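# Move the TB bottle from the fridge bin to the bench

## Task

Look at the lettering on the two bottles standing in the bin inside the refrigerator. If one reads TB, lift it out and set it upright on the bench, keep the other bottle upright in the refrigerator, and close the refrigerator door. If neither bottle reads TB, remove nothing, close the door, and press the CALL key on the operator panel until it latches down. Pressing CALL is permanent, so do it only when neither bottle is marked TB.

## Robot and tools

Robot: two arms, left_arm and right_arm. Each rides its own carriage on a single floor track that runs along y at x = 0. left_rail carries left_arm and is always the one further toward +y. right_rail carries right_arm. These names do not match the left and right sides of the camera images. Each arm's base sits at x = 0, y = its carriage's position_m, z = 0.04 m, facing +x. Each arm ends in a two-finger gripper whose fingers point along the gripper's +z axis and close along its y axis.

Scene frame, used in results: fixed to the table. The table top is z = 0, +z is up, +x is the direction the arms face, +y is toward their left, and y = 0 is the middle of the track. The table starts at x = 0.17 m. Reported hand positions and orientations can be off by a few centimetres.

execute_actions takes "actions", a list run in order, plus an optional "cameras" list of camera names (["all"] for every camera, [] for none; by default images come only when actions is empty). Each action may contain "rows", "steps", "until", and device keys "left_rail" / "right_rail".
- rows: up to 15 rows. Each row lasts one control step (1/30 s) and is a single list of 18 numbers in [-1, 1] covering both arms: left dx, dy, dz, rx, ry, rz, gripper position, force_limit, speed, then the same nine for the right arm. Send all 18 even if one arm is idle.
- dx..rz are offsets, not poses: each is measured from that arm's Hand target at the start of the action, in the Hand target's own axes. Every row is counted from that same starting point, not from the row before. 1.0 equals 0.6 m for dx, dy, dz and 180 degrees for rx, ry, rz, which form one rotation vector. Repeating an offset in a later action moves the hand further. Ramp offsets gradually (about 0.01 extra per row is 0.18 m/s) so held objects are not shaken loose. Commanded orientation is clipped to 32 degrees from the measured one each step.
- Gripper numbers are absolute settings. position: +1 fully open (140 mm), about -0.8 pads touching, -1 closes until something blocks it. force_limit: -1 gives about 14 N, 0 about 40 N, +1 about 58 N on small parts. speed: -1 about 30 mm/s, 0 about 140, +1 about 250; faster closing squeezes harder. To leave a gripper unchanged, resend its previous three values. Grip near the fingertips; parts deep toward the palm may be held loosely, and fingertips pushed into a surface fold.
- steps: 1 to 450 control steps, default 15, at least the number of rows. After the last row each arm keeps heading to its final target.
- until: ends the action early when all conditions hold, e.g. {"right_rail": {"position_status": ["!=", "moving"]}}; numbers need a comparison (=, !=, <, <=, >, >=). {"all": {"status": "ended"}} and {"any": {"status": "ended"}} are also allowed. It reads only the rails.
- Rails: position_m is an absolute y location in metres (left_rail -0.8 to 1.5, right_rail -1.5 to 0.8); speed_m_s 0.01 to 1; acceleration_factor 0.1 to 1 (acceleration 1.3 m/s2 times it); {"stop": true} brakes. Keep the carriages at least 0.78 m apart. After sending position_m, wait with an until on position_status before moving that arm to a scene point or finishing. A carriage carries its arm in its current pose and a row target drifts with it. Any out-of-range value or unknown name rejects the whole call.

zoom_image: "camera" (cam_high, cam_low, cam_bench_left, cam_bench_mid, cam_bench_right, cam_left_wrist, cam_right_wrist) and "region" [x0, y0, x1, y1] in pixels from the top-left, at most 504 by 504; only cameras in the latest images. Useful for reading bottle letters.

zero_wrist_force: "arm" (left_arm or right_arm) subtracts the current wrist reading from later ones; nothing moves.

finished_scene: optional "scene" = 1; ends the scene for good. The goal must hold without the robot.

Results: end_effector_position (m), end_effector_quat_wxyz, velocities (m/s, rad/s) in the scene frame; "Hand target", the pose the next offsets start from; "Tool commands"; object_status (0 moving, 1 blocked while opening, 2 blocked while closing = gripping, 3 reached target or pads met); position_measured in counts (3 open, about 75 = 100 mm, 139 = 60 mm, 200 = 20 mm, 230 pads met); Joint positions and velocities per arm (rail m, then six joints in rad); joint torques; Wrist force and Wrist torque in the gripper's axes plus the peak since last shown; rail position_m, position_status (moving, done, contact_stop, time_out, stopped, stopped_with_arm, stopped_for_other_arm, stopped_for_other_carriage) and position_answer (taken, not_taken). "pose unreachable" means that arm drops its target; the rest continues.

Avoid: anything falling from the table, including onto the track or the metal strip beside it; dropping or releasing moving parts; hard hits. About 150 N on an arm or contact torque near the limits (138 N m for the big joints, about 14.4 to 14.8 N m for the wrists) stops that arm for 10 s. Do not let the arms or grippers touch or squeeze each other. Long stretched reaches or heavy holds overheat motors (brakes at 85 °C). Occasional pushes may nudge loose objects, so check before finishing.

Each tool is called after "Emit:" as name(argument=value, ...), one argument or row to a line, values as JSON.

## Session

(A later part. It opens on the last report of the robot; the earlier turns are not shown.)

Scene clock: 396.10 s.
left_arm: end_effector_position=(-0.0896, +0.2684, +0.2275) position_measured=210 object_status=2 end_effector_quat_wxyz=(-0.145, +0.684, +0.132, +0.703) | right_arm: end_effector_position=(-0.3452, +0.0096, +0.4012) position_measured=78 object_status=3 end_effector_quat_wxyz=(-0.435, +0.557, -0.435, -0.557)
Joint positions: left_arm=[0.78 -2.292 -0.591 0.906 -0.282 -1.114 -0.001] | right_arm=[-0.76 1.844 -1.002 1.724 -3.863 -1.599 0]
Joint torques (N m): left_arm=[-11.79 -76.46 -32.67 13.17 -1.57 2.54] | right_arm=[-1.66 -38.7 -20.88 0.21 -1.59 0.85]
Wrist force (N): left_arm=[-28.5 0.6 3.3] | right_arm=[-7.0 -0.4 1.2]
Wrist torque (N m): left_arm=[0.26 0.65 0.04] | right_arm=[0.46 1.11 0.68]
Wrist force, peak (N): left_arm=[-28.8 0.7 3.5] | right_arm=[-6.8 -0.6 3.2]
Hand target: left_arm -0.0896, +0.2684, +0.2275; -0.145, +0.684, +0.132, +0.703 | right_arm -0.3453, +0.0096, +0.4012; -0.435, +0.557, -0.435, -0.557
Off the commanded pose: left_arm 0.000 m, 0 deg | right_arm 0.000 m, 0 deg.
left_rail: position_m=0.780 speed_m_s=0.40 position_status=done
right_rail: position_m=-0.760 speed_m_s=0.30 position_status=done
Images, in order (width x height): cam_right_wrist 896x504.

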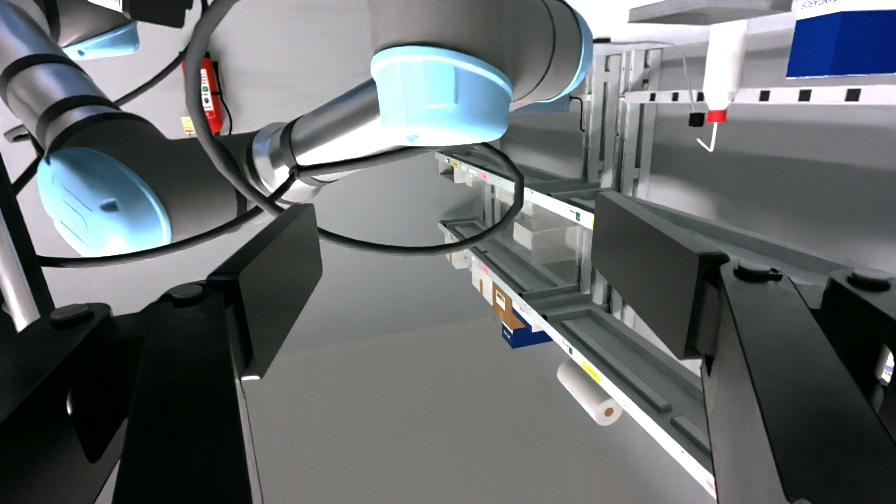

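Emit:
execute_actions(
  actions=[
    {"rows":[[-0.006,0,0,0,0,0,-1,0,-0.9,-0.008,-0.11,0.04,0.045,0,0,0.4,1,0]],"steps":8},
    {"rows":[[0,0,0,0,0,0,-1,0,-0.9,-0.012,-0.16,0.07,0.07,0,0,0.4,1,0]],"steps":10},
    {"rows":[[0,0,0,0,0,0,-1,0,-0.9,-0.012,-0.15,0.14,0.075,0,0,0.4,1,0]],"steps":30},
  ],
  cameras=["cam_right_wrist","cam_left_wrist"],
)

Scene clock: 400.70 s.
left_arm: end_effector_position=(-0.0896, +0.2685, +0.2239) position_measured=210 object_status=2 end_effector_quat_wxyz=(-0.145, +0.684, +0.132, +0.703) | right_arm: end_effector_position=(-0.0968, +0.1736, +0.4204) position_measured=78 object_status=3 end_effector_quat_wxyz=(+0.580, -0.405, +0.580, +0.405)
Joint positions: left_arm=[0.78 -2.292 -0.588 0.91 -0.289 -1.114 -0.001] | right_arm=[-0.76 1.679 -0.759 1.219 -3.602 -2.031 0]
Joint torques (N m): left_arm=[-4.85 -45.26 -5.23 -0.92 -0.95 2.37] | right_arm=[5.63 -46.5 -31.08 1.03 -2.49 1.61]
Wrist force (N): left_arm=[10.2 -1.3 2.5] | right_arm=[-6.9 -0.1 1.2]
Wrist torque (N m): left_arm=[0.18 -0.05 -0.22] | right_arm=[0.48 1.14 0.67]
Wrist force, peak (N): left_arm=[-28.7 0.5 3.8] | right_arm=[-11.1 11.7 -7.0]
Hand target: left_arm -0.0895, +0.2685, +0.2239; -0.145, +0.684, +0.132, +0.703 | right_arm -0.0968, +0.1736, +0.4204; +0.580, -0.405, +0.580, +0.405
Off the commanded pose: left_arm 0.000 m, 0 deg | right_arm 0.000 m, 0 deg.
left_rail: position_m=0.780 speed_m_s=0.40 position_status=done
right_rail: position_m=-0.760 speed_m_s=0.30 position_status=done
Images, in order (width x height): cam_left_wrist 896x504, cam_right_wrist 896x504.

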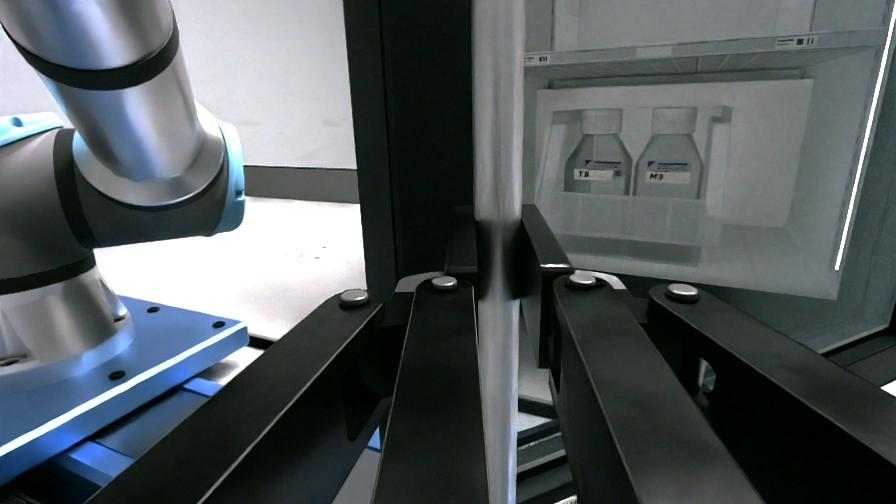

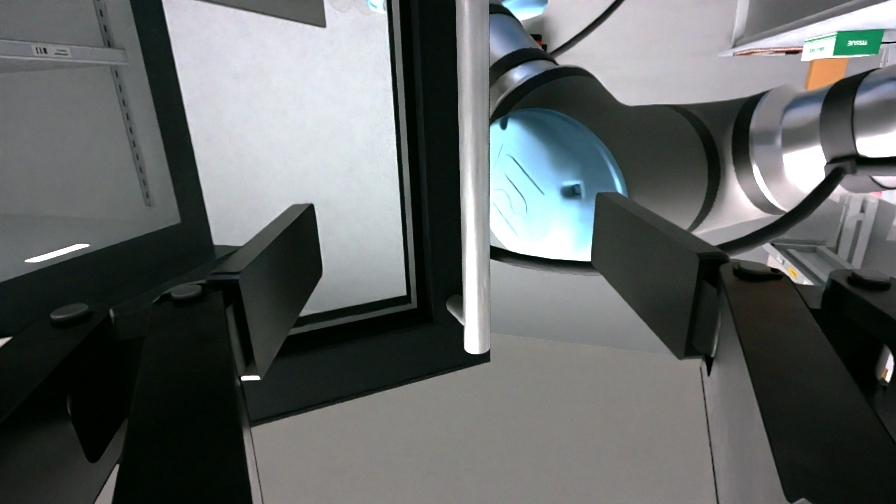

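Emit:
execute_actions(
  actions=[
    {"rows":[[0,0,0,0,0,0,-1,0,-0.9,0,0.006,0.04,0,0,0,0.4,1,0]],"steps":8},
    {"rows":[[0,0,0,0,0,0,-1,0,-0.9,0,0.006,0.05,0,0,0,0.4,1,0]],"steps":22},
  ],
  cameras=["cam_right_wrist"],
)

Emit:
zoom_image(
  camera="cam_right_wrist",
  region=[400, 130, 580, 350],
)

Scene clock: 408.90 s.
left_arm: end_effector_position=(-0.0895, +0.2685, +0.2239) position_measured=210 object_status=2 end_effector_quat_wxyz=(-0.145, +0.684, +0.132, +0.703) | right_arm: end_effector_position=(-0.0849, +0.2267, +0.4204) position_measured=78 object_status=3 end_effector_quat_wxyz=(+0.580, -0.405, +0.580, +0.405)
Joint positions: left_arm=[0.78 -2.292 -0.588 0.91 -0.289 -1.114 -0.001] | right_arm=[-0.76 1.655 -0.642 0.996 -3.496 -2.006 0]
Joint torques (N m): left_arm=[13.42 -43.4 -3.76 -1.02 1.93 1.86] | right_arm=[-9.59 -51.88 -33.12 1.12 -2.15 -0.9]
Wrist force (N): left_arm=[10.7 -1.2 2.4] | right_arm=[-6.9 -0.1 1.2]
Wrist torque (N m): left_arm=[0.20 -0.15 -0.23] | right_arm=[0.52 1.14 0.66]
Wrist force, peak (N): left_arm=[10.9 -1.2 2.6] | right_arm=[-10.8 0.3 -1.9]
Hand target: left_arm -0.0895, +0.2685, +0.2239; -0.145, +0.684, +0.132, +0.703 | right_arm -0.0849, +0.2268, +0.4204; +0.580, -0.405, +0.580, +0.405
Off the commanded pose: left_arm 0.000 m, 0 deg | right_arm 0.000 m, 0 deg.
left_rail: position_m=0.780 speed_m_s=0.40 position_status=done
right_rail: position_m=-0.760 speed_m_s=0.30 position_status=done
Images, in order (width x height): cam_right_wrist 896x504.

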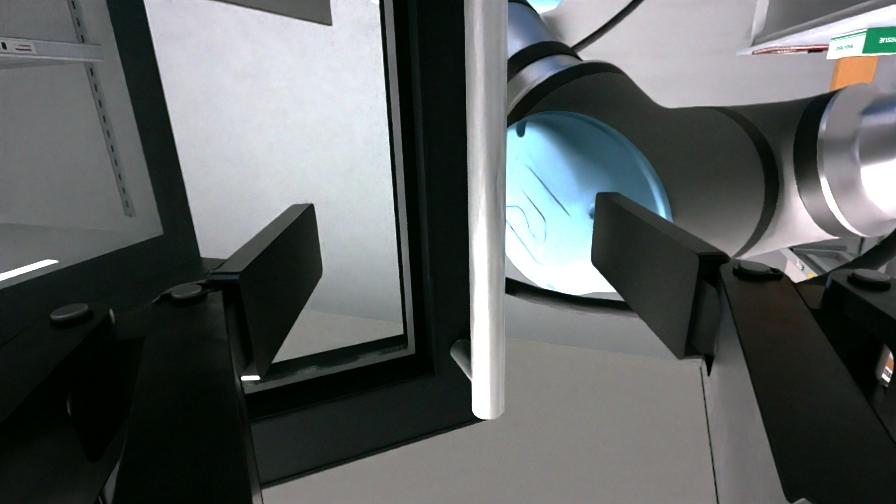

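Scaled by 2.291 from the camera's 896x504 image, which has a finer 1280x720 frame.

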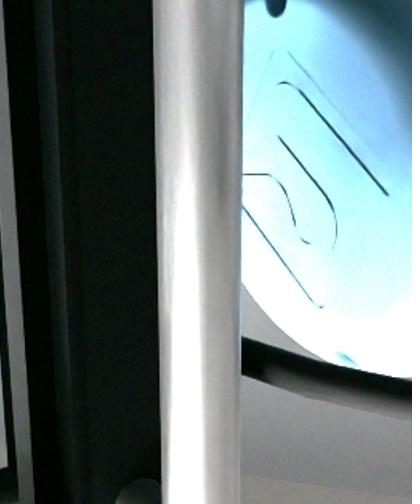

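Emit:
execute_actions(
  actions=[
    {"rows":[[0,0,0,0,0,0,-1,0,-0.9,0,0.015,0.028,0,0,0,0.4,1,0]],"steps":8},
    {"rows":[[0,0,0,0,0,0,-1,0,-0.9,0,0,0.027,0,0,0,0.4,1,0]],"steps":22},
  ],
  cameras=["cam_right_wrist"],
)

Scene clock: 419.40 s.
left_arm: end_effector_position=(-0.0895, +0.2685, +0.2239) position_measured=210 object_status=2 end_effector_quat_wxyz=(-0.145, +0.684, +0.132, +0.703) | right_arm: end_effector_position=(-0.0820, +0.2608, +0.4204) position_measured=78 object_status=3 end_effector_quat_wxyz=(+0.580, -0.405, +0.580, +0.405)
Joint positions: left_arm=[0.78 -2.292 -0.588 0.91 -0.289 -1.114 -0.001] | right_arm=[-0.76 1.647 -0.548 0.815 -3.408 -1.999 0]
Joint torques (N m): left_arm=[13.38 -44.43 -3.83 -1.13 1.95 1.76] | right_arm=[-9.14 -54.18 -34.21 1.16 -2.27 0.46]
Wrist force (N): left_arm=[10.6 -1.4 2.3] | right_arm=[-7.1 -0.1 1.5]
Wrist torque (N m): left_arm=[0.16 -0.13 -0.22] | right_arm=[0.51 1.20 0.64]
Wrist force, peak (N): left_arm=[11.0 -1.3 2.5] | right_arm=[-10.1 -1.6 -1.7]
Hand target: left_arm -0.0895, +0.2685, +0.2239; -0.145, +0.684, +0.132, +0.703 | right_arm -0.0820, +0.2608, +0.4204; +0.580, -0.405, +0.580, +0.405
Off the commanded pose: left_arm 0.000 m, 0 deg | right_arm 0.000 m, 0 deg.
left_rail: position_m=0.780 speed_m_s=0.40 position_status=done
right_rail: position_m=-0.760 speed_m_s=0.30 position_status=done
Images, in order (width x height): cam_right_wrist 896x504.

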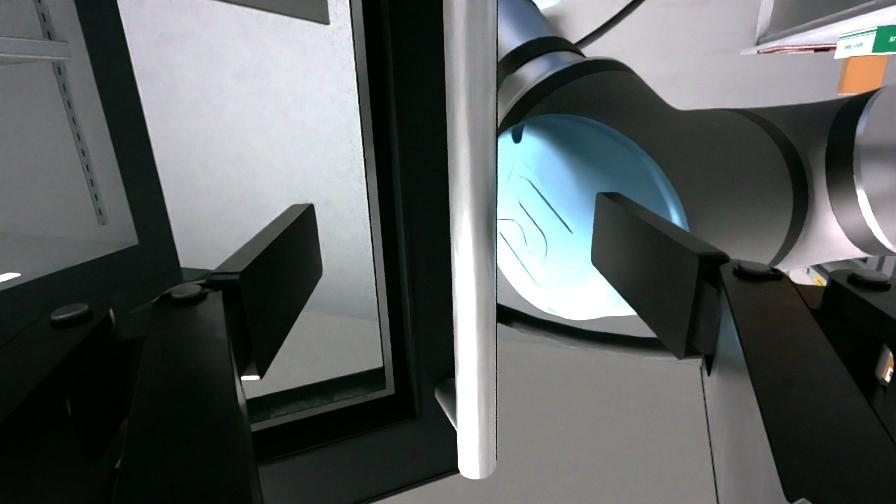

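Emit:
zoom_image(
  camera="cam_right_wrist",
  region=[400, 60, 560, 300],
)

Emit:
execute_actions(
  actions=[],
  cameras=["cam_left_wrist", "cam_right_wrist"],
)

Emit:
zoom_image(
  camera="cam_left_wrist",
  region=[420, 0, 580, 240],
)

Scaled by 2.100 from the camera's 896x504 image, which has a finer 1280x720 frame.

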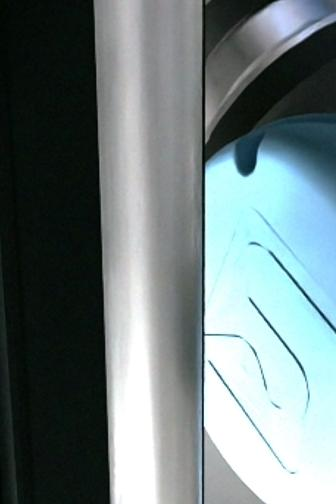

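Scene clock: 423.83 s.
left_arm: end_effector_position=(-0.0895, +0.2685, +0.2239) position_measured=210 object_status=2 end_effector_quat_wxyz=(-0.145, +0.684, +0.132, +0.703) | right_arm: end_effector_position=(-0.0820, +0.2608, +0.4204) position_measured=78 object_status=3 end_effector_quat_wxyz=(+0.580, -0.405, +0.580, +0.405)
Joint positions: left_arm=[0.78 -2.292 -0.588 0.91 -0.289 -1.114 -0.001] | right_arm=[-0.76 1.647 -0.548 0.815 -3.408 -1.999 0]
Joint velocities: within noise
Joint torques (N m): left_arm=[12.88 -44.61 -4.2 -1.05 1.83 1.67] | right_arm=[-9.48 -54.4 -32.35 0.89 -2.18 0.4]
Wrist force (N): left_arm=[10.6 -1.4 2.4] | right_arm=[-6.9 0.1 1.5]
Wrist torque (N m): left_arm=[0.15 -0.12 -0.23] | right_arm=[0.55 1.15 0.64]
Wrist force, peak (N): left_arm=[10.9 -1.0 2.4] | right_arm=[-7.1 -0.1 1.5]
Hand target: left_arm -0.0895, +0.2685, +0.2239; -0.145, +0.684, +0.132, +0.703 | right_arm -0.0820, +0.2608, +0.4204; +0.580, -0.405, +0.580, +0.405
Tool commands: left_gripper/position=-1.0 left_gripper/force_limit=+0.0 left_gripper/speed=-0.9 right_gripper/position=+0.4 right_gripper/force_limit=+1.0 right_gripper/speed=+0.0
Off the commanded pose: left_arm 0.000 m, 0 deg | right_arm 0.000 m, 0 deg.
left_rail: position_m=0.780 speed_m_s=0.40 position_status=done
right_rail: position_m=-0.760 speed_m_s=0.30 position_status=done
Images, in order (width x height): cam_left_wrist 896x504, cam_right_wrist 896x504.

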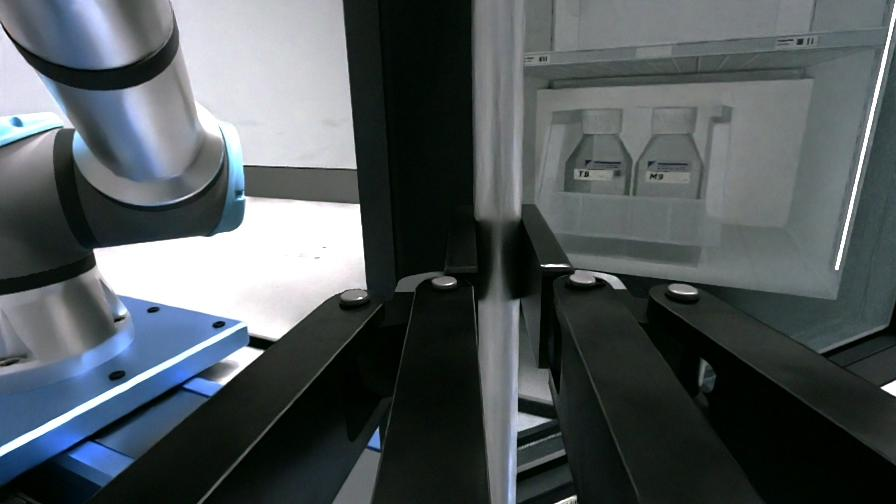

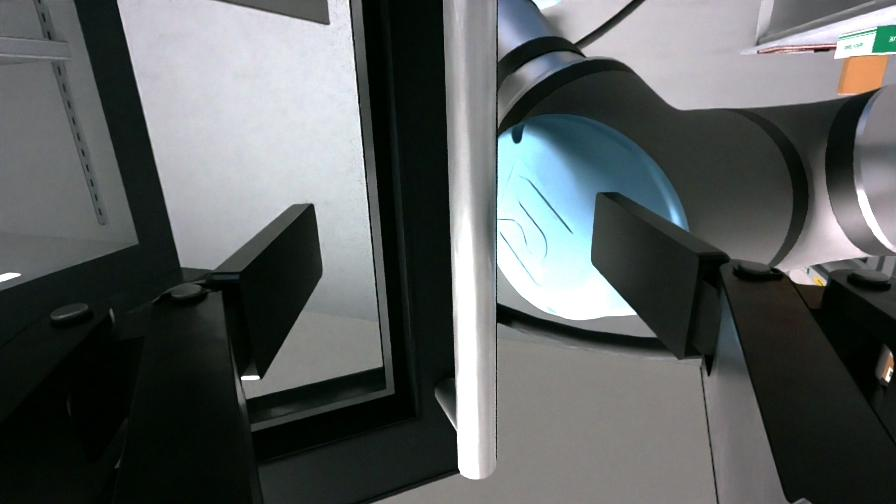

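Scaled by 2.100 from the camera's 896x504 image, which has a finer 1280x720 frame.

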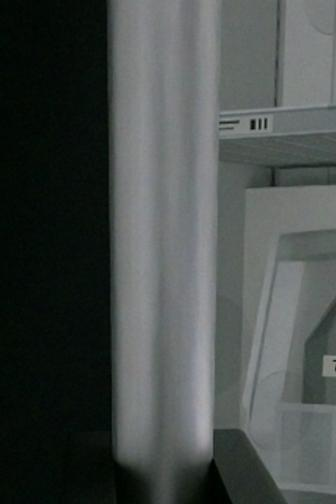

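Emit:
execute_actions(
  actions=[
    {"rows":[[0,0,0,0,0,0,-1,0,-0.9,0,0.0075,0.002,0,0,0,0.4,1,0]],"steps":15},
    {"rows":[[0,0,0,0,0,0,-1,0,-0.9,0,0,0,0,0,0,-1,0,-0.9]],"steps":100},
  ],
  cameras=["cam_right_wrist"],
)

Scene clock: 430.80 s.
left_arm: end_effector_position=(-0.0895, +0.2685, +0.2239) position_measured=210 object_status=2 end_effector_quat_wxyz=(-0.145, +0.684, +0.132, +0.703) | right_arm: end_effector_position=(-0.0858, +0.2635, +0.4204) position_measured=210 object_status=2 end_effector_quat_wxyz=(+0.580, -0.405, +0.580, +0.405)
Joint positions: left_arm=[0.78 -2.292 -0.588 0.91 -0.289 -1.114 -0.001] | right_arm=[-0.76 1.652 -0.537 0.792 -3.397 -2.004 0]
Joint torques (N m): left_arm=[11.33 -45.24 -5.27 -0.9 1.73 1.39] | right_arm=[1.17 -55.29 -31.38 0.52 -2.08 0.76]
Wrist force (N): left_arm=[9.1 -1.1 6.6] | right_arm=[-6.5 -0.7 -2.0]
Wrist torque (N m): left_arm=[0.22 -0.09 -0.23] | right_arm=[0.53 1.15 0.52]
Wrist force, peak (N): left_arm=[9.3 -1.4 6.7] | right_arm=[-7.6 0.2 1.3]
Hand target: left_arm -0.0895, +0.2685, +0.2239; -0.145, +0.684, +0.132, +0.703 | right_arm -0.0858, +0.2635, +0.4204; +0.580, -0.405, +0.580, +0.405
Off the commanded pose: left_arm 0.000 m, 0 deg | right_arm 0.000 m, 0 deg.
left_rail: position_m=0.780 speed_m_s=0.40 position_status=done
right_rail: position_m=-0.760 speed_m_s=0.30 position_status=done
Images, in order (width x height): cam_right_wrist 896x504.

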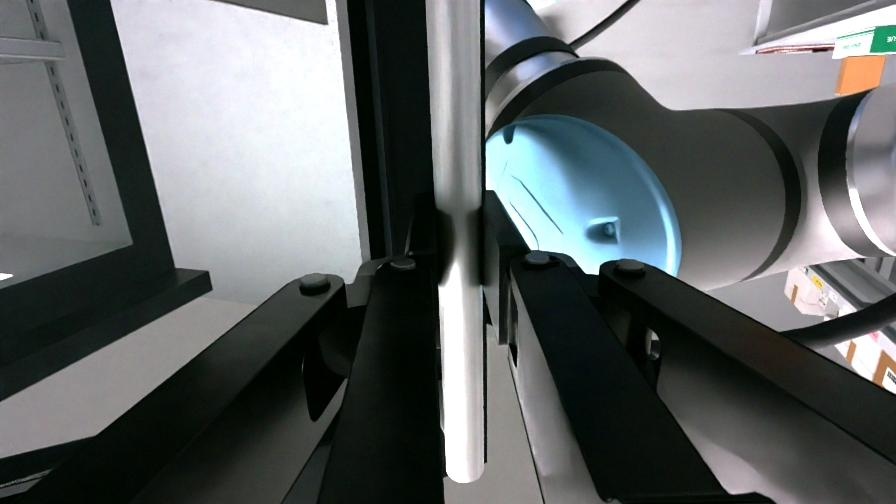

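Emit:
execute_actions(
  actions=[
    {"rows":[[0,0,0,0,0,0,0.4,0,-0.3,0,0,0,0,0,0,-1,0,-0.9]],"steps":40},
    {"rows":[[0,0,-0.05,0,0,0,0.4,0,-0.3,0,0,0,0,0,0,-1,0,-0.9]],"steps":8},
    {"rows":[[0,0,-0.055,0,0,0,0.4,0,-0.3,0,0,0,0,0,0,-1,0,-0.9]],"steps":10},
    {"rows":[[0,-0.16,0,-0.03,0,0,0.4,0,-0.3,0,0,0,0,0,0,-1,0,-0.9]],"steps":12},
    {"rows":[[0.02,-0.22,-0.02,-0.03,0,0,0.4,0,-0.3,0,0,0,0,0,0,-1,0,-0.9]],"steps":14},
    {"rows":[[0.02,-0.18,-0.02,-0.03,0,0,0.4,0,-0.3,0,0,0,0,0,0,-1,0,-0.9]],"steps":25},
  ],
  cameras=["cam_left_wrist","cam_right_wrist","cam_bench_mid"],
)

Scene clock: 441.30 s.
left_arm: end_effector_position=(-0.2691, +0.5583, +0.2506) position_measured=78 object_status=3 end_effector_quat_wxyz=(-0.047, +0.698, +0.031, +0.714) | right_arm: end_effector_position=(-0.0858, +0.2635, +0.4204) position_measured=210 object_status=2 end_effector_quat_wxyz=(+0.580, -0.405, +0.580, +0.405)
Joint positions: left_arm=[0.78 -2.937 -0.869 1.358 -0.465 -1.477 0.018] | right_arm=[-0.76 1.652 -0.537 0.792 -3.397 -2.004 0]
Joint torques (N m): left_arm=[-11.08 -56.39 -4.11 3.99 -2.11 2.88] | right_arm=[-7.5 -56.44 -18.45 -1.24 -2.18 0.62]
Wrist force (N): left_arm=[-1.2 -3.9 1.4] | right_arm=[-8.1 -0.2 1.7]
Wrist torque (N m): left_arm=[-0.61 0.36 -0.21] | right_arm=[0.47 1.23 0.53]
Wrist force, peak (N): left_arm=[9.4 -1.3 6.2] | right_arm=[-8.1 0.0 3.0]
Hand target: left_arm -0.2691, +0.5584, +0.2506; -0.047, +0.698, +0.031, +0.714 | right_arm -0.0858, +0.2635, +0.4204; +0.580, -0.405, +0.580, +0.405
Off the commanded pose: left_arm 0.000 m, 0 deg | right_arm 0.000 m, 0 deg.
left_rail: position_m=0.780 speed_m_s=0.40 position_status=done
right_rail: position_m=-0.760 speed_m_s=0.30 position_status=done
Images, in order (width x height): cam_bench_mid 504x504, cam_left_wrist 896x504, cam_right_wrist 896x504.

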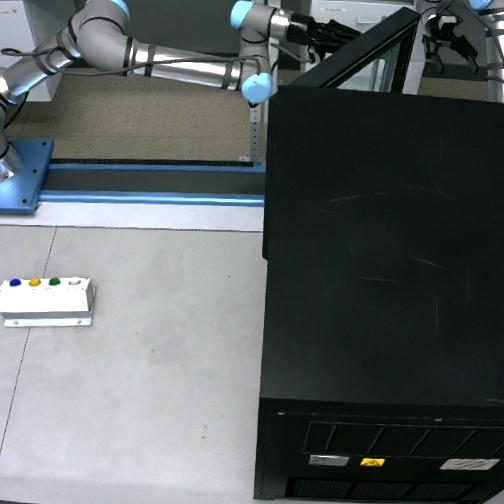

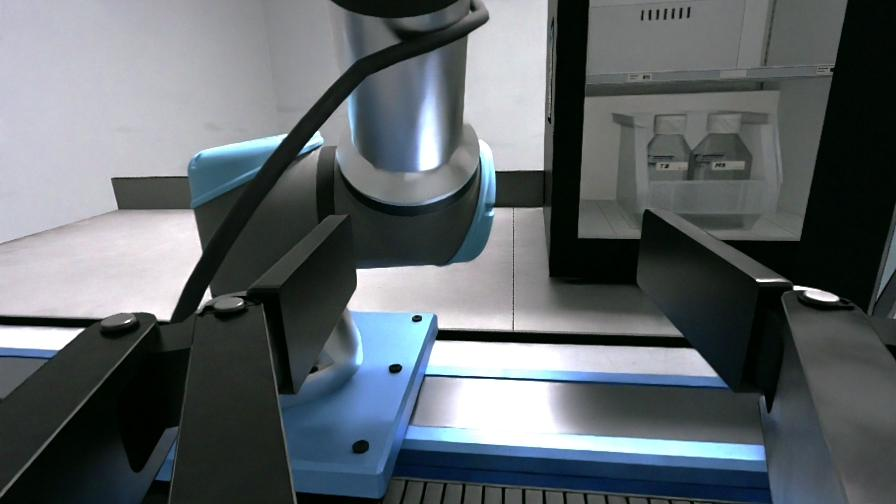

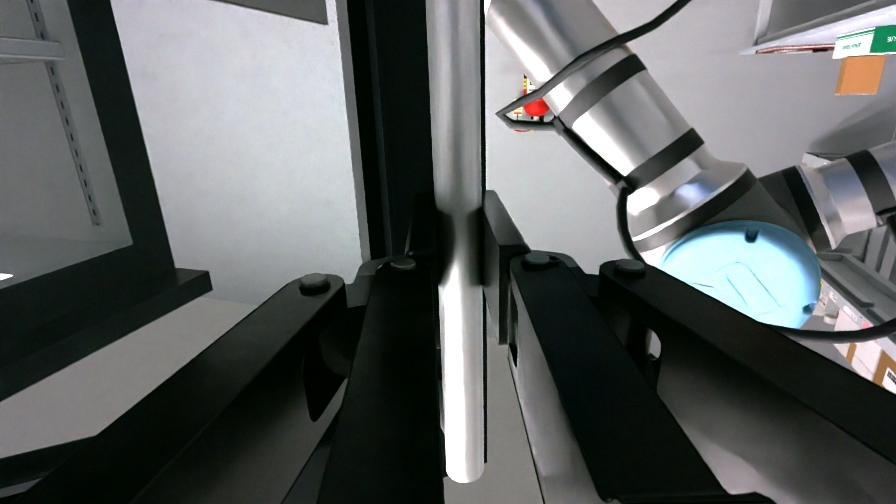

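Emit:
execute_actions(
  actions=[
    {"rows":[[0,0,0,0,0,0,0.4,0,-0.3,0,0.006,-0.03,-0.006,0,0,-1,0,-0.9]],"steps":7},
    {"rows":[[0,0,0,0,0,0,0.4,0,-0.3,0,0.0065,-0.04,-0.009,0,0,-1,0,-0.9]],"steps":7},
    {"rows":[[0,0,0,0,0,0,0.4,0,-0.3,0,0.0085,-0.068,-0.0145,0,0,-1,0,-0.9]],"steps":10},
    {"rows":[[0,0,0,0,0,0,0.4,0,-0.3,0,0.0065,-0.069,-0.0139,0,0,-1,0,-0.9]],"steps":10},
    {"rows":[[0,0,0,0,0,0,0.4,0,-0.3,0,0.0035,-0.069,-0.0139,0,0,-1,0,-0.9]],"steps":25},
  ],
  cameras=["cam_right_wrist"],
)

Scene clock: 454.23 s.
left_arm: end_effector_position=(-0.2691, +0.5584, +0.2506) position_measured=78 object_status=3 end_effector_quat_wxyz=(-0.047, +0.698, +0.031, +0.714) | right_arm: end_effector_position=(-0.1493, +0.1101, +0.4204) position_measured=226 object_status=2 end_effector_quat_wxyz=(+0.541, -0.455, +0.541, +0.455)
Joint positions: left_arm=[0.78 -2.938 -0.869 1.358 -0.465 -1.477 0.018] | right_arm=[-0.76 1.691 -0.917 1.51 -3.734 -1.863 0]
Joint torques (N m): left_arm=[-9.87 -55.86 -3.16 4.01 -1.69 2.83] | right_arm=[-9.74 -48.43 -7.94 -2.97 2.49 -1.95]
Wrist force (N): left_arm=[-0.9 -4.1 1.4] | right_arm=[-15.9 0.6 1.8]
Wrist torque (N m): left_arm=[-0.65 0.31 -0.21] | right_arm=[0.48 1.38 0.60]
Wrist force, peak (N): left_arm=[-1.1 -4.5 1.7] | right_arm=[32.8 -32.5 -0.8]
Hand target: left_arm -0.2691, +0.5584, +0.2506; -0.047, +0.698, +0.031, +0.714 | right_arm -0.1493, +0.1101, +0.4204; +0.541, -0.455, +0.541, +0.455
Off the commanded pose: left_arm 0.000 m, 0 deg | right_arm 0.000 m, 0 deg.
left_rail: position_m=0.780 speed_m_s=0.40 position_status=done
right_rail: position_m=-0.760 speed_m_s=0.30 position_status=done
Images, in order (width x height): cam_right_wrist 896x504.

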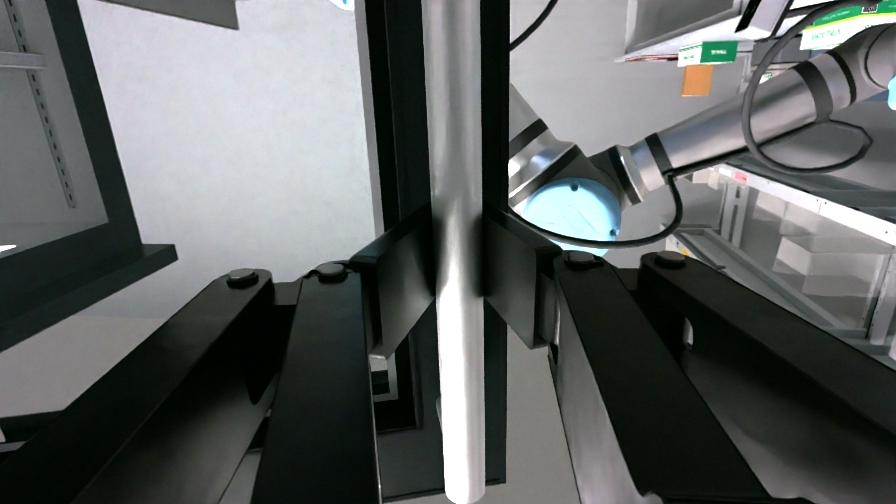

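Emit:
execute_actions(
  actions=[],
  cameras=["all"],
)

Scene clock: 472.17 s.
left_arm: end_effector_position=(-0.2691, +0.5584, +0.2506) position_measured=78 object_status=3 end_effector_quat_wxyz=(-0.047, +0.698, +0.031, +0.714) | right_arm: end_effector_position=(-0.1493, +0.1101, +0.4204) position_measured=226 object_status=2 end_effector_quat_wxyz=(+0.541, -0.455, +0.541, +0.455)
Joint positions: left_arm=[0.78 -2.938 -0.869 1.358 -0.465 -1.477 0.018] | right_arm=[-0.76 1.691 -0.917 1.51 -3.734 -1.863 0]
Joint velocities: within noise
Joint torques (N m): left_arm=[-9.64 -56.89 -3.61 3.86 -1.74 2.6] | right_arm=[-9.51 -48.11 -8.53 -3.12 2.48 -1.75]
Wrist force (N): left_arm=[-0.9 -4.1 1.2] | right_arm=[-15.9 0.4 1.7]
Wrist torque (N m): left_arm=[-0.64 0.31 -0.21] | right_arm=[0.44 1.39 0.61]
Wrist force, peak (N): left_arm=[-0.7 -4.5 1.4] | right_arm=[-16.0 0.6 1.9]
Hand target: left_arm -0.2691, +0.5584, +0.2506; -0.047, +0.698, +0.031, +0.714 | right_arm -0.1493, +0.1101, +0.4204; +0.541, -0.455, +0.541, +0.455
Tool commands: left_gripper/position=+0.4 left_gripper/force_limit=+0.0 left_gripper/speed=-0.3 right_gripper/position=-1.0 right_gripper/force_limit=+0.0 right_gripper/speed=-0.9
Off the commanded pose: left_arm 0.000 m, 0 deg | right_arm 0.000 m, 0 deg.
left_rail: position_m=0.780 speed_m_s=0.40 position_status=done
right_rail: position_m=-0.760 speed_m_s=0.30 position_status=done

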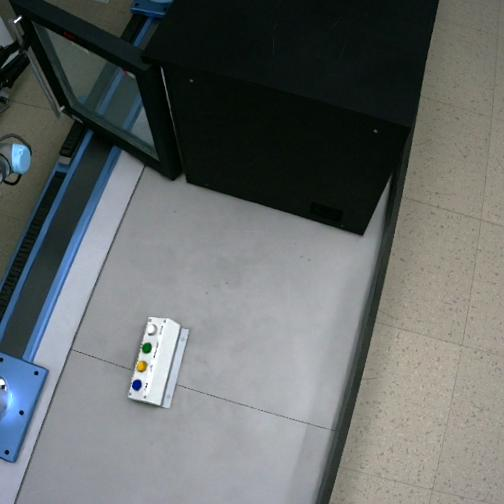

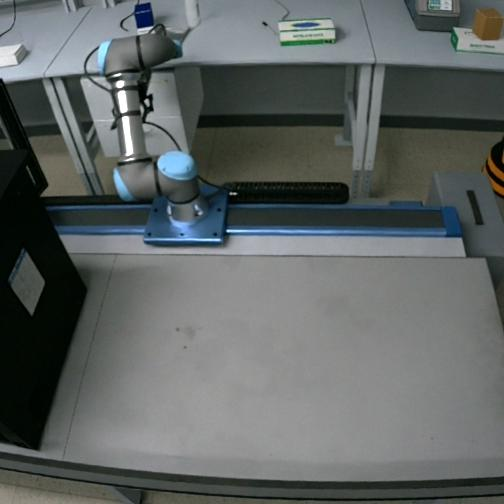

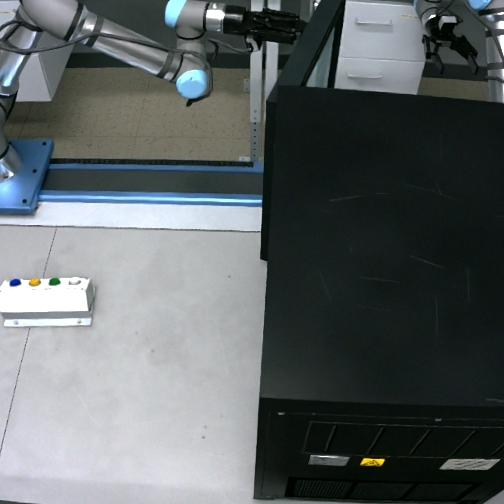

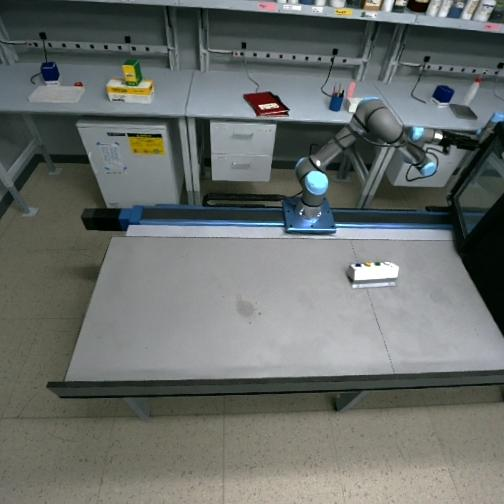

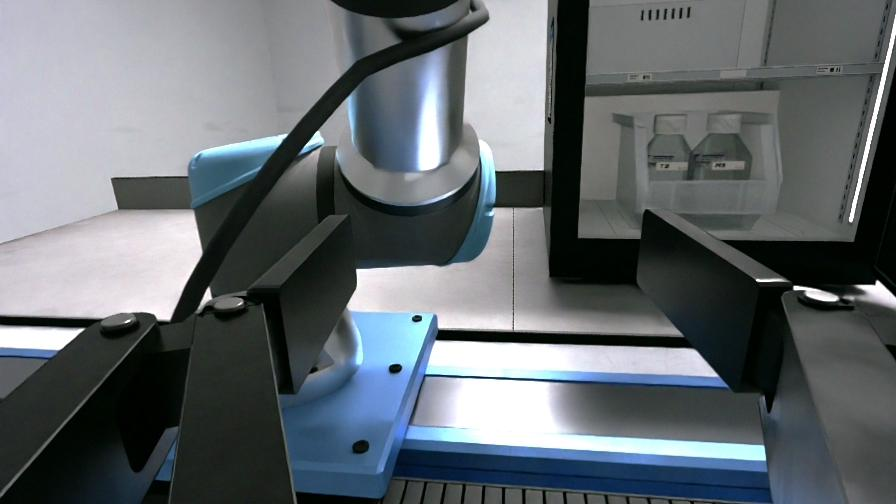

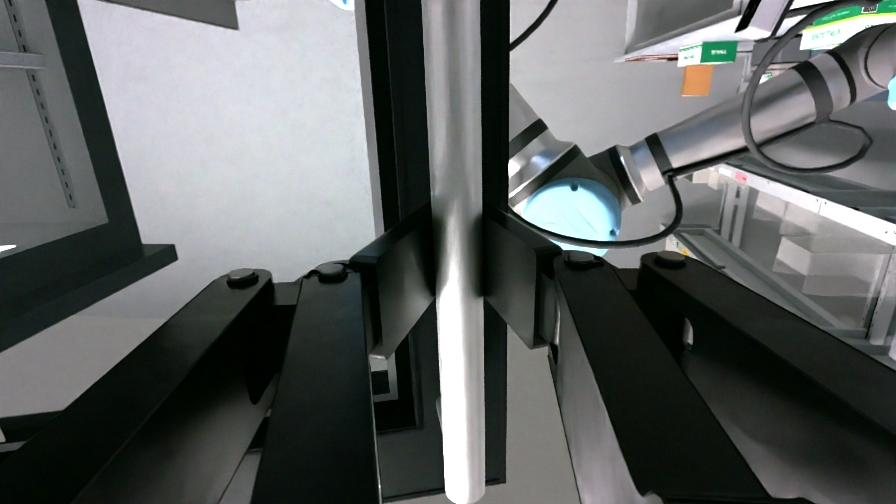

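Emit:
zoom_image(
  camera="cam_left_wrist",
  region=[600, 80, 800, 240],
)

Scaled by 2.520 from the camera's 896x504 image, which has a finer 1280x720 frame.

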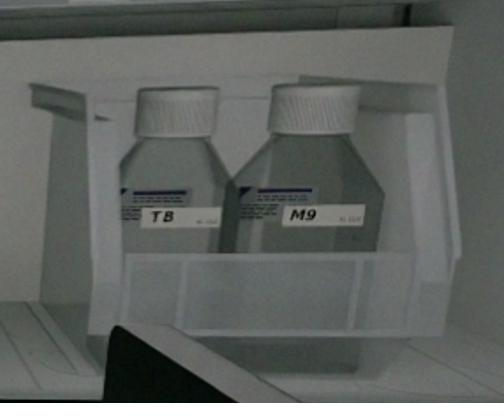

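Emit:
execute_actions(
  actions=[
    {"rows":[[0,0,0,0,0,0,0.4,0,-0.3,0,0.0005,-0.0348,-0.007,0,0,-1,0,-0.9]],"steps":10},
    {"rows":[[0,0,0,0,0,0,0.4,0,-0.3,0,0.0005,-0.0348,-0.007,0,0,-1,0,-0.9]],"steps":14},
  ],
)

Emit:
execute_actions(
  actions=[
    {"rows":[[0,0,0,0,0,0,0.4,0,-0.3,0,-0.0015,-0.0348,-0.007,0,0,-1,0,-0.9]],"steps":10},
    {"rows":[[0,0,0,0,0,0,0.4,0,-0.3,0,-0.0015,-0.0348,-0.007,0,0,-1,0,-0.9]],"steps":14},
  ],
  cameras=["cam_high","cam_right_wrist"],
)

Scene clock: 479.83 s.
left_arm: end_effector_position=(-0.2691, +0.5584, +0.2506) position_measured=78 object_status=3 end_effector_quat_wxyz=(-0.047, +0.698, +0.031, +0.714) | right_arm: end_effector_position=(-0.1566, +0.0690, +0.4204) position_measured=226 object_status=2 end_effector_quat_wxyz=(+0.531, -0.467, +0.531, +0.467)
Joint positions: left_arm=[0.78 -2.938 -0.869 1.358 -0.465 -1.477 0.018] | right_arm=[-0.76 1.689 -1 1.657 -3.799 -1.817 0]
Joint torques (N m): left_arm=[-10.13 -56.18 -3.81 3.93 -1.81 2.78] | right_arm=[-9.18 -44.85 -6.85 -3.36 2.59 0.13]
Wrist force (N): left_arm=[-0.9 -4.1 1.3] | right_arm=[-14.8 0.6 1.2]
Wrist torque (N m): left_arm=[-0.66 0.31 -0.21] | right_arm=[0.47 1.36 0.61]
Wrist force, peak (N): left_arm=[-1.1 -4.4 1.5] | right_arm=[-16.0 0.7 1.9]
Hand target: left_arm -0.2691, +0.5584, +0.2506; -0.047, +0.698, +0.031, +0.714 | right_arm -0.1566, +0.0689, +0.4204; +0.531, -0.467, +0.531, +0.467
Off the commanded pose: left_arm 0.000 m, 0 deg | right_arm 0.000 m, 0 deg.
left_rail: position_m=0.780 speed_m_s=0.40 position_status=done
right_rail: position_m=-0.760 speed_m_s=0.30 position_status=done

Scene clock: 480.90 s.
left_arm: end_effector_position=(-0.2691, +0.5584, +0.2506) position_measured=78 object_status=3 end_effector_quat_wxyz=(-0.047, +0.698, +0.031, +0.714) | right_arm: end_effector_position=(-0.1597, +0.0273, +0.4204) position_measured=226 object_status=2 end_effector_quat_wxyz=(+0.521, -0.479, +0.521, +0.479)
Joint positions: left_arm=[0.78 -2.938 -0.869 1.358 -0.465 -1.477 0.018] | right_arm=[-0.76 1.679 -1.084 1.801 -3.858 -1.763 0]
Joint torques (N m): left_arm=[-10.22 -57.01 -4.56 3.95 -1.74 2.78] | right_arm=[-6.63 -42.55 -8.13 -3.47 3.54 0.41]
Wrist force (N): left_arm=[-1.1 -4.2 1.1] | right_arm=[-14.7 -2.8 1.6]
Wrist torque (N m): left_arm=[-0.69 0.33 -0.22] | right_arm=[0.47 1.34 0.60]
Wrist force, peak (N): left_arm=[-0.8 -4.6 1.3] | right_arm=[-14.7 -2.8 1.6]
Hand target: left_arm -0.2691, +0.5584, +0.2506; -0.047, +0.698, +0.031, +0.714 | right_arm -0.1597, +0.0272, +0.4204; +0.521, -0.479, +0.521, +0.479
Off the commanded pose: left_arm 0.000 m, 0 deg | right_arm 0.000 m, 0 deg.
left_rail: position_m=0.780 speed_m_s=0.40 position_status=done
right_rail: position_m=-0.760 speed_m_s=0.30 position_status=done
Images, in order (width x height): cam_high 504x504, cam_right_wrist 896x504.

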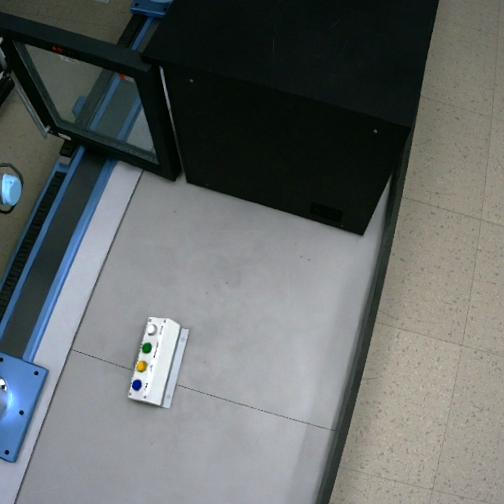

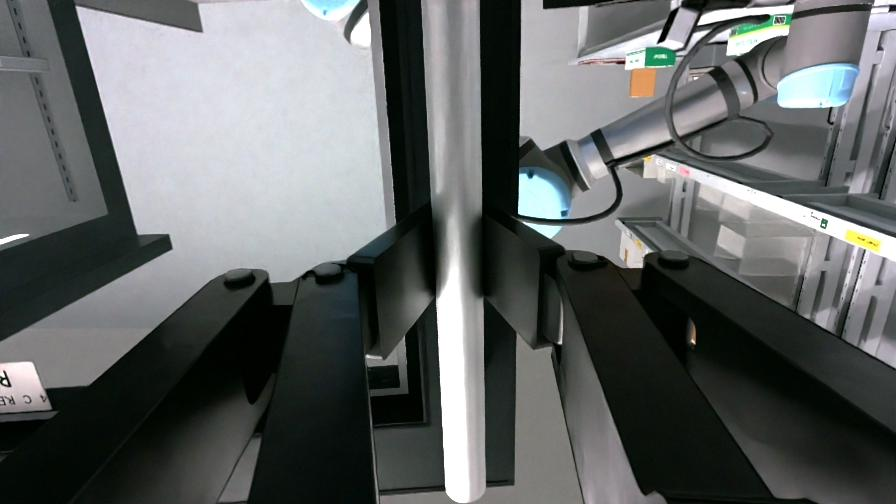

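Emit:
execute_actions(
  actions=[
    {"rows":[[0,0,0,0,0,0,0.4,0,-0.3,0,-0.0035,-0.0486,-0.0097,0,0,-1,0,-0.9]],"steps":12},
    {"rows":[[0,0,0,0,0,0,0.4,0,-0.3,0,-0.0042,-0.0486,-0.0097,0,0,-1,0,-0.9]],"steps":16},
  ],
  cameras=["cam_high","cam_left_wrist"],
)

Scene clock: 484.47 s.
left_arm: end_effector_position=(-0.2691, +0.5584, +0.2506) position_measured=78 object_status=3 end_effector_quat_wxyz=(-0.047, +0.698, +0.031, +0.714) | right_arm: end_effector_position=(-0.1591, -0.0311, +0.4204) position_measured=255 object_status=3 end_effector_quat_wxyz=(+0.506, -0.494, +0.506, +0.494)
Joint positions: left_arm=[0.78 -2.938 -0.869 1.358 -0.465 -1.477 0.018] | right_arm=[-0.76 1.649 -1.202 1.991 -3.93 -1.672 0]
Joint torques (N m): left_arm=[-9.66 -55.8 -3.72 4 -1.84 2.87] | right_arm=[-5.65 -36.32 -6.17 -4.18 3.72 1.47]
Wrist force (N): left_arm=[-1.0 -4.0 1.4] | right_arm=[-12.1 -4.0 2.2]
Wrist torque (N m): left_arm=[-0.64 0.32 -0.21] | right_arm=[0.27 1.27 0.58]
Wrist force, peak (N): left_arm=[-1.0 -4.5 1.6] | right_arm=[-9.0 -13.5 -1.6]
Hand target: left_arm -0.2691, +0.5584, +0.2506; -0.047, +0.698, +0.031, +0.714 | right_arm -0.1591, -0.0312, +0.4204; +0.506, -0.494, +0.506, +0.494
Off the commanded pose: left_arm 0.000 m, 0 deg | right_arm 0.000 m, 0 deg.
left_rail: position_m=0.780 speed_m_s=0.40 position_status=done
right_rail: position_m=-0.760 speed_m_s=0.30 position_status=done
Images, in order (width x height): cam_high 504x504, cam_left_wrist 896x504.

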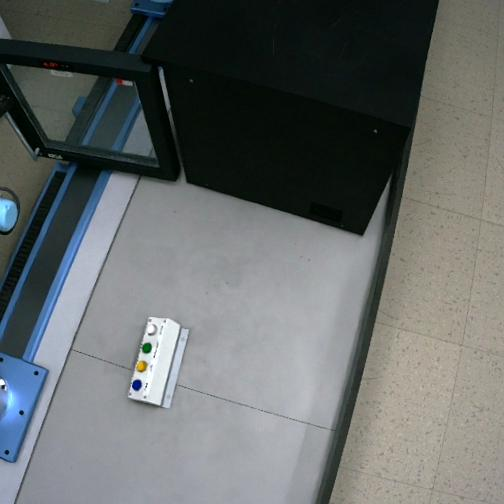

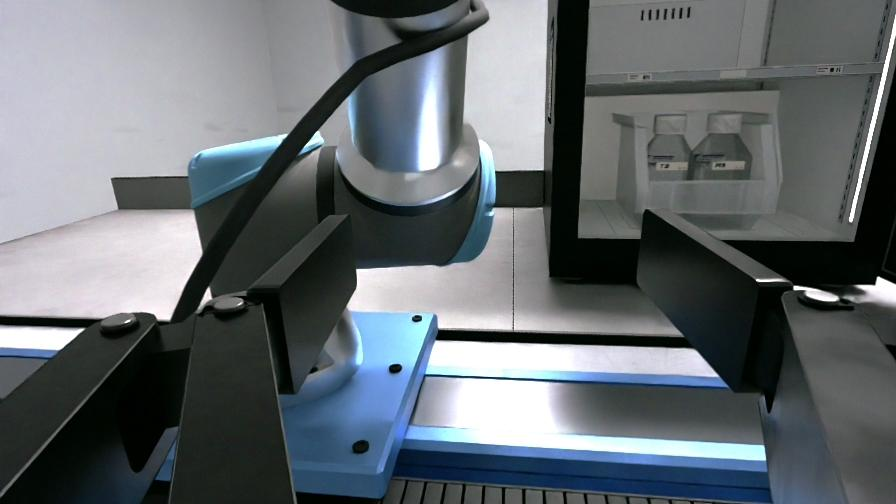

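Emit:
execute_actions(
  actions=[],
  cameras=["cam_high","cam_right_wrist","cam_bench_right"],
)

Scene clock: 485.77 s.
left_arm: end_effector_position=(-0.2691, +0.5584, +0.2506) position_measured=78 object_status=3 end_effector_quat_wxyz=(-0.047, +0.698, +0.031, +0.714) | right_arm: end_effector_position=(-0.1591, -0.0312, +0.4204) position_measured=255 object_status=3 end_effector_quat_wxyz=(+0.506, -0.494, +0.506, +0.494)
Joint positions: left_arm=[0.78 -2.938 -0.869 1.358 -0.465 -1.477 0.018] | right_arm=[-0.76 1.648 -1.202 1.991 -3.931 -1.671 0]
Joint velocities: within noise
Joint torques (N m): left_arm=[-11.12 -55.98 -4.61 3.68 -1.43 2.84] | right_arm=[-6 -37.92 -7.44 -4.37 4.02 1.17]
Wrist force (N): left_arm=[-0.9 -3.8 1.4] | right_arm=[-12.3 -4.3 2.1]
Wrist torque (N m): left_arm=[-0.59 0.30 -0.21] | right_arm=[0.22 1.25 0.57]
Wrist force, peak (N): left_arm=[-0.8 -4.4 1.5] | right_arm=[-12.7 -4.1 2.2]
Hand target: left_arm -0.2691, +0.5584, +0.2506; -0.047, +0.698, +0.031, +0.714 | right_arm -0.1591, -0.0312, +0.4204; +0.506, -0.494, +0.506, +0.494
Tool commands: left_gripper/position=+0.4 left_gripper/force_limit=+0.0 left_gripper/speed=-0.3 right_gripper/position=-1.0 right_gripper/force_limit=+0.0 right_gripper/speed=-0.9
Off the commanded pose: left_arm 0.000 m, 0 deg | right_arm 0.000 m, 0 deg.
left_rail: position_m=0.780 speed_m_s=0.40 position_status=done
right_rail: position_m=-0.760 speed_m_s=0.30 position_status=done
Images, in order (width x height): cam_high 504x504, cam_bench_right 504x504, cam_right_wrist 896x504.

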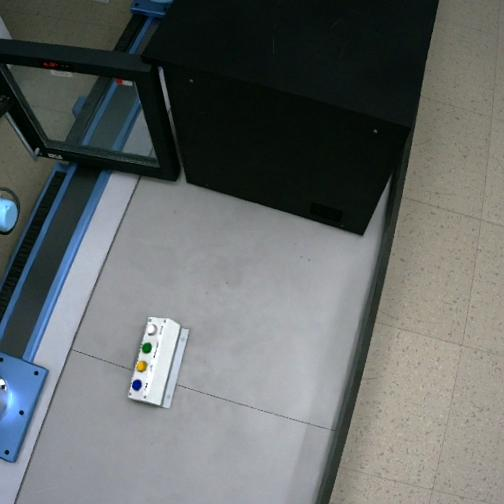

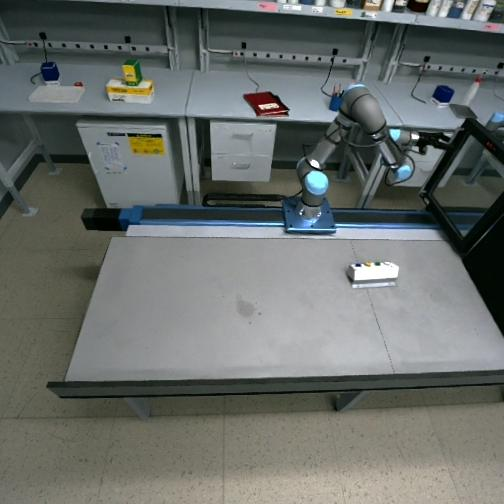

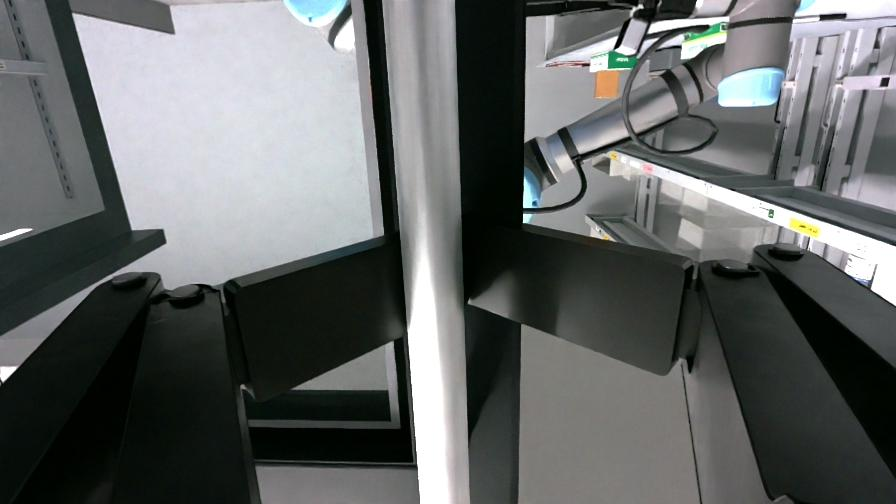

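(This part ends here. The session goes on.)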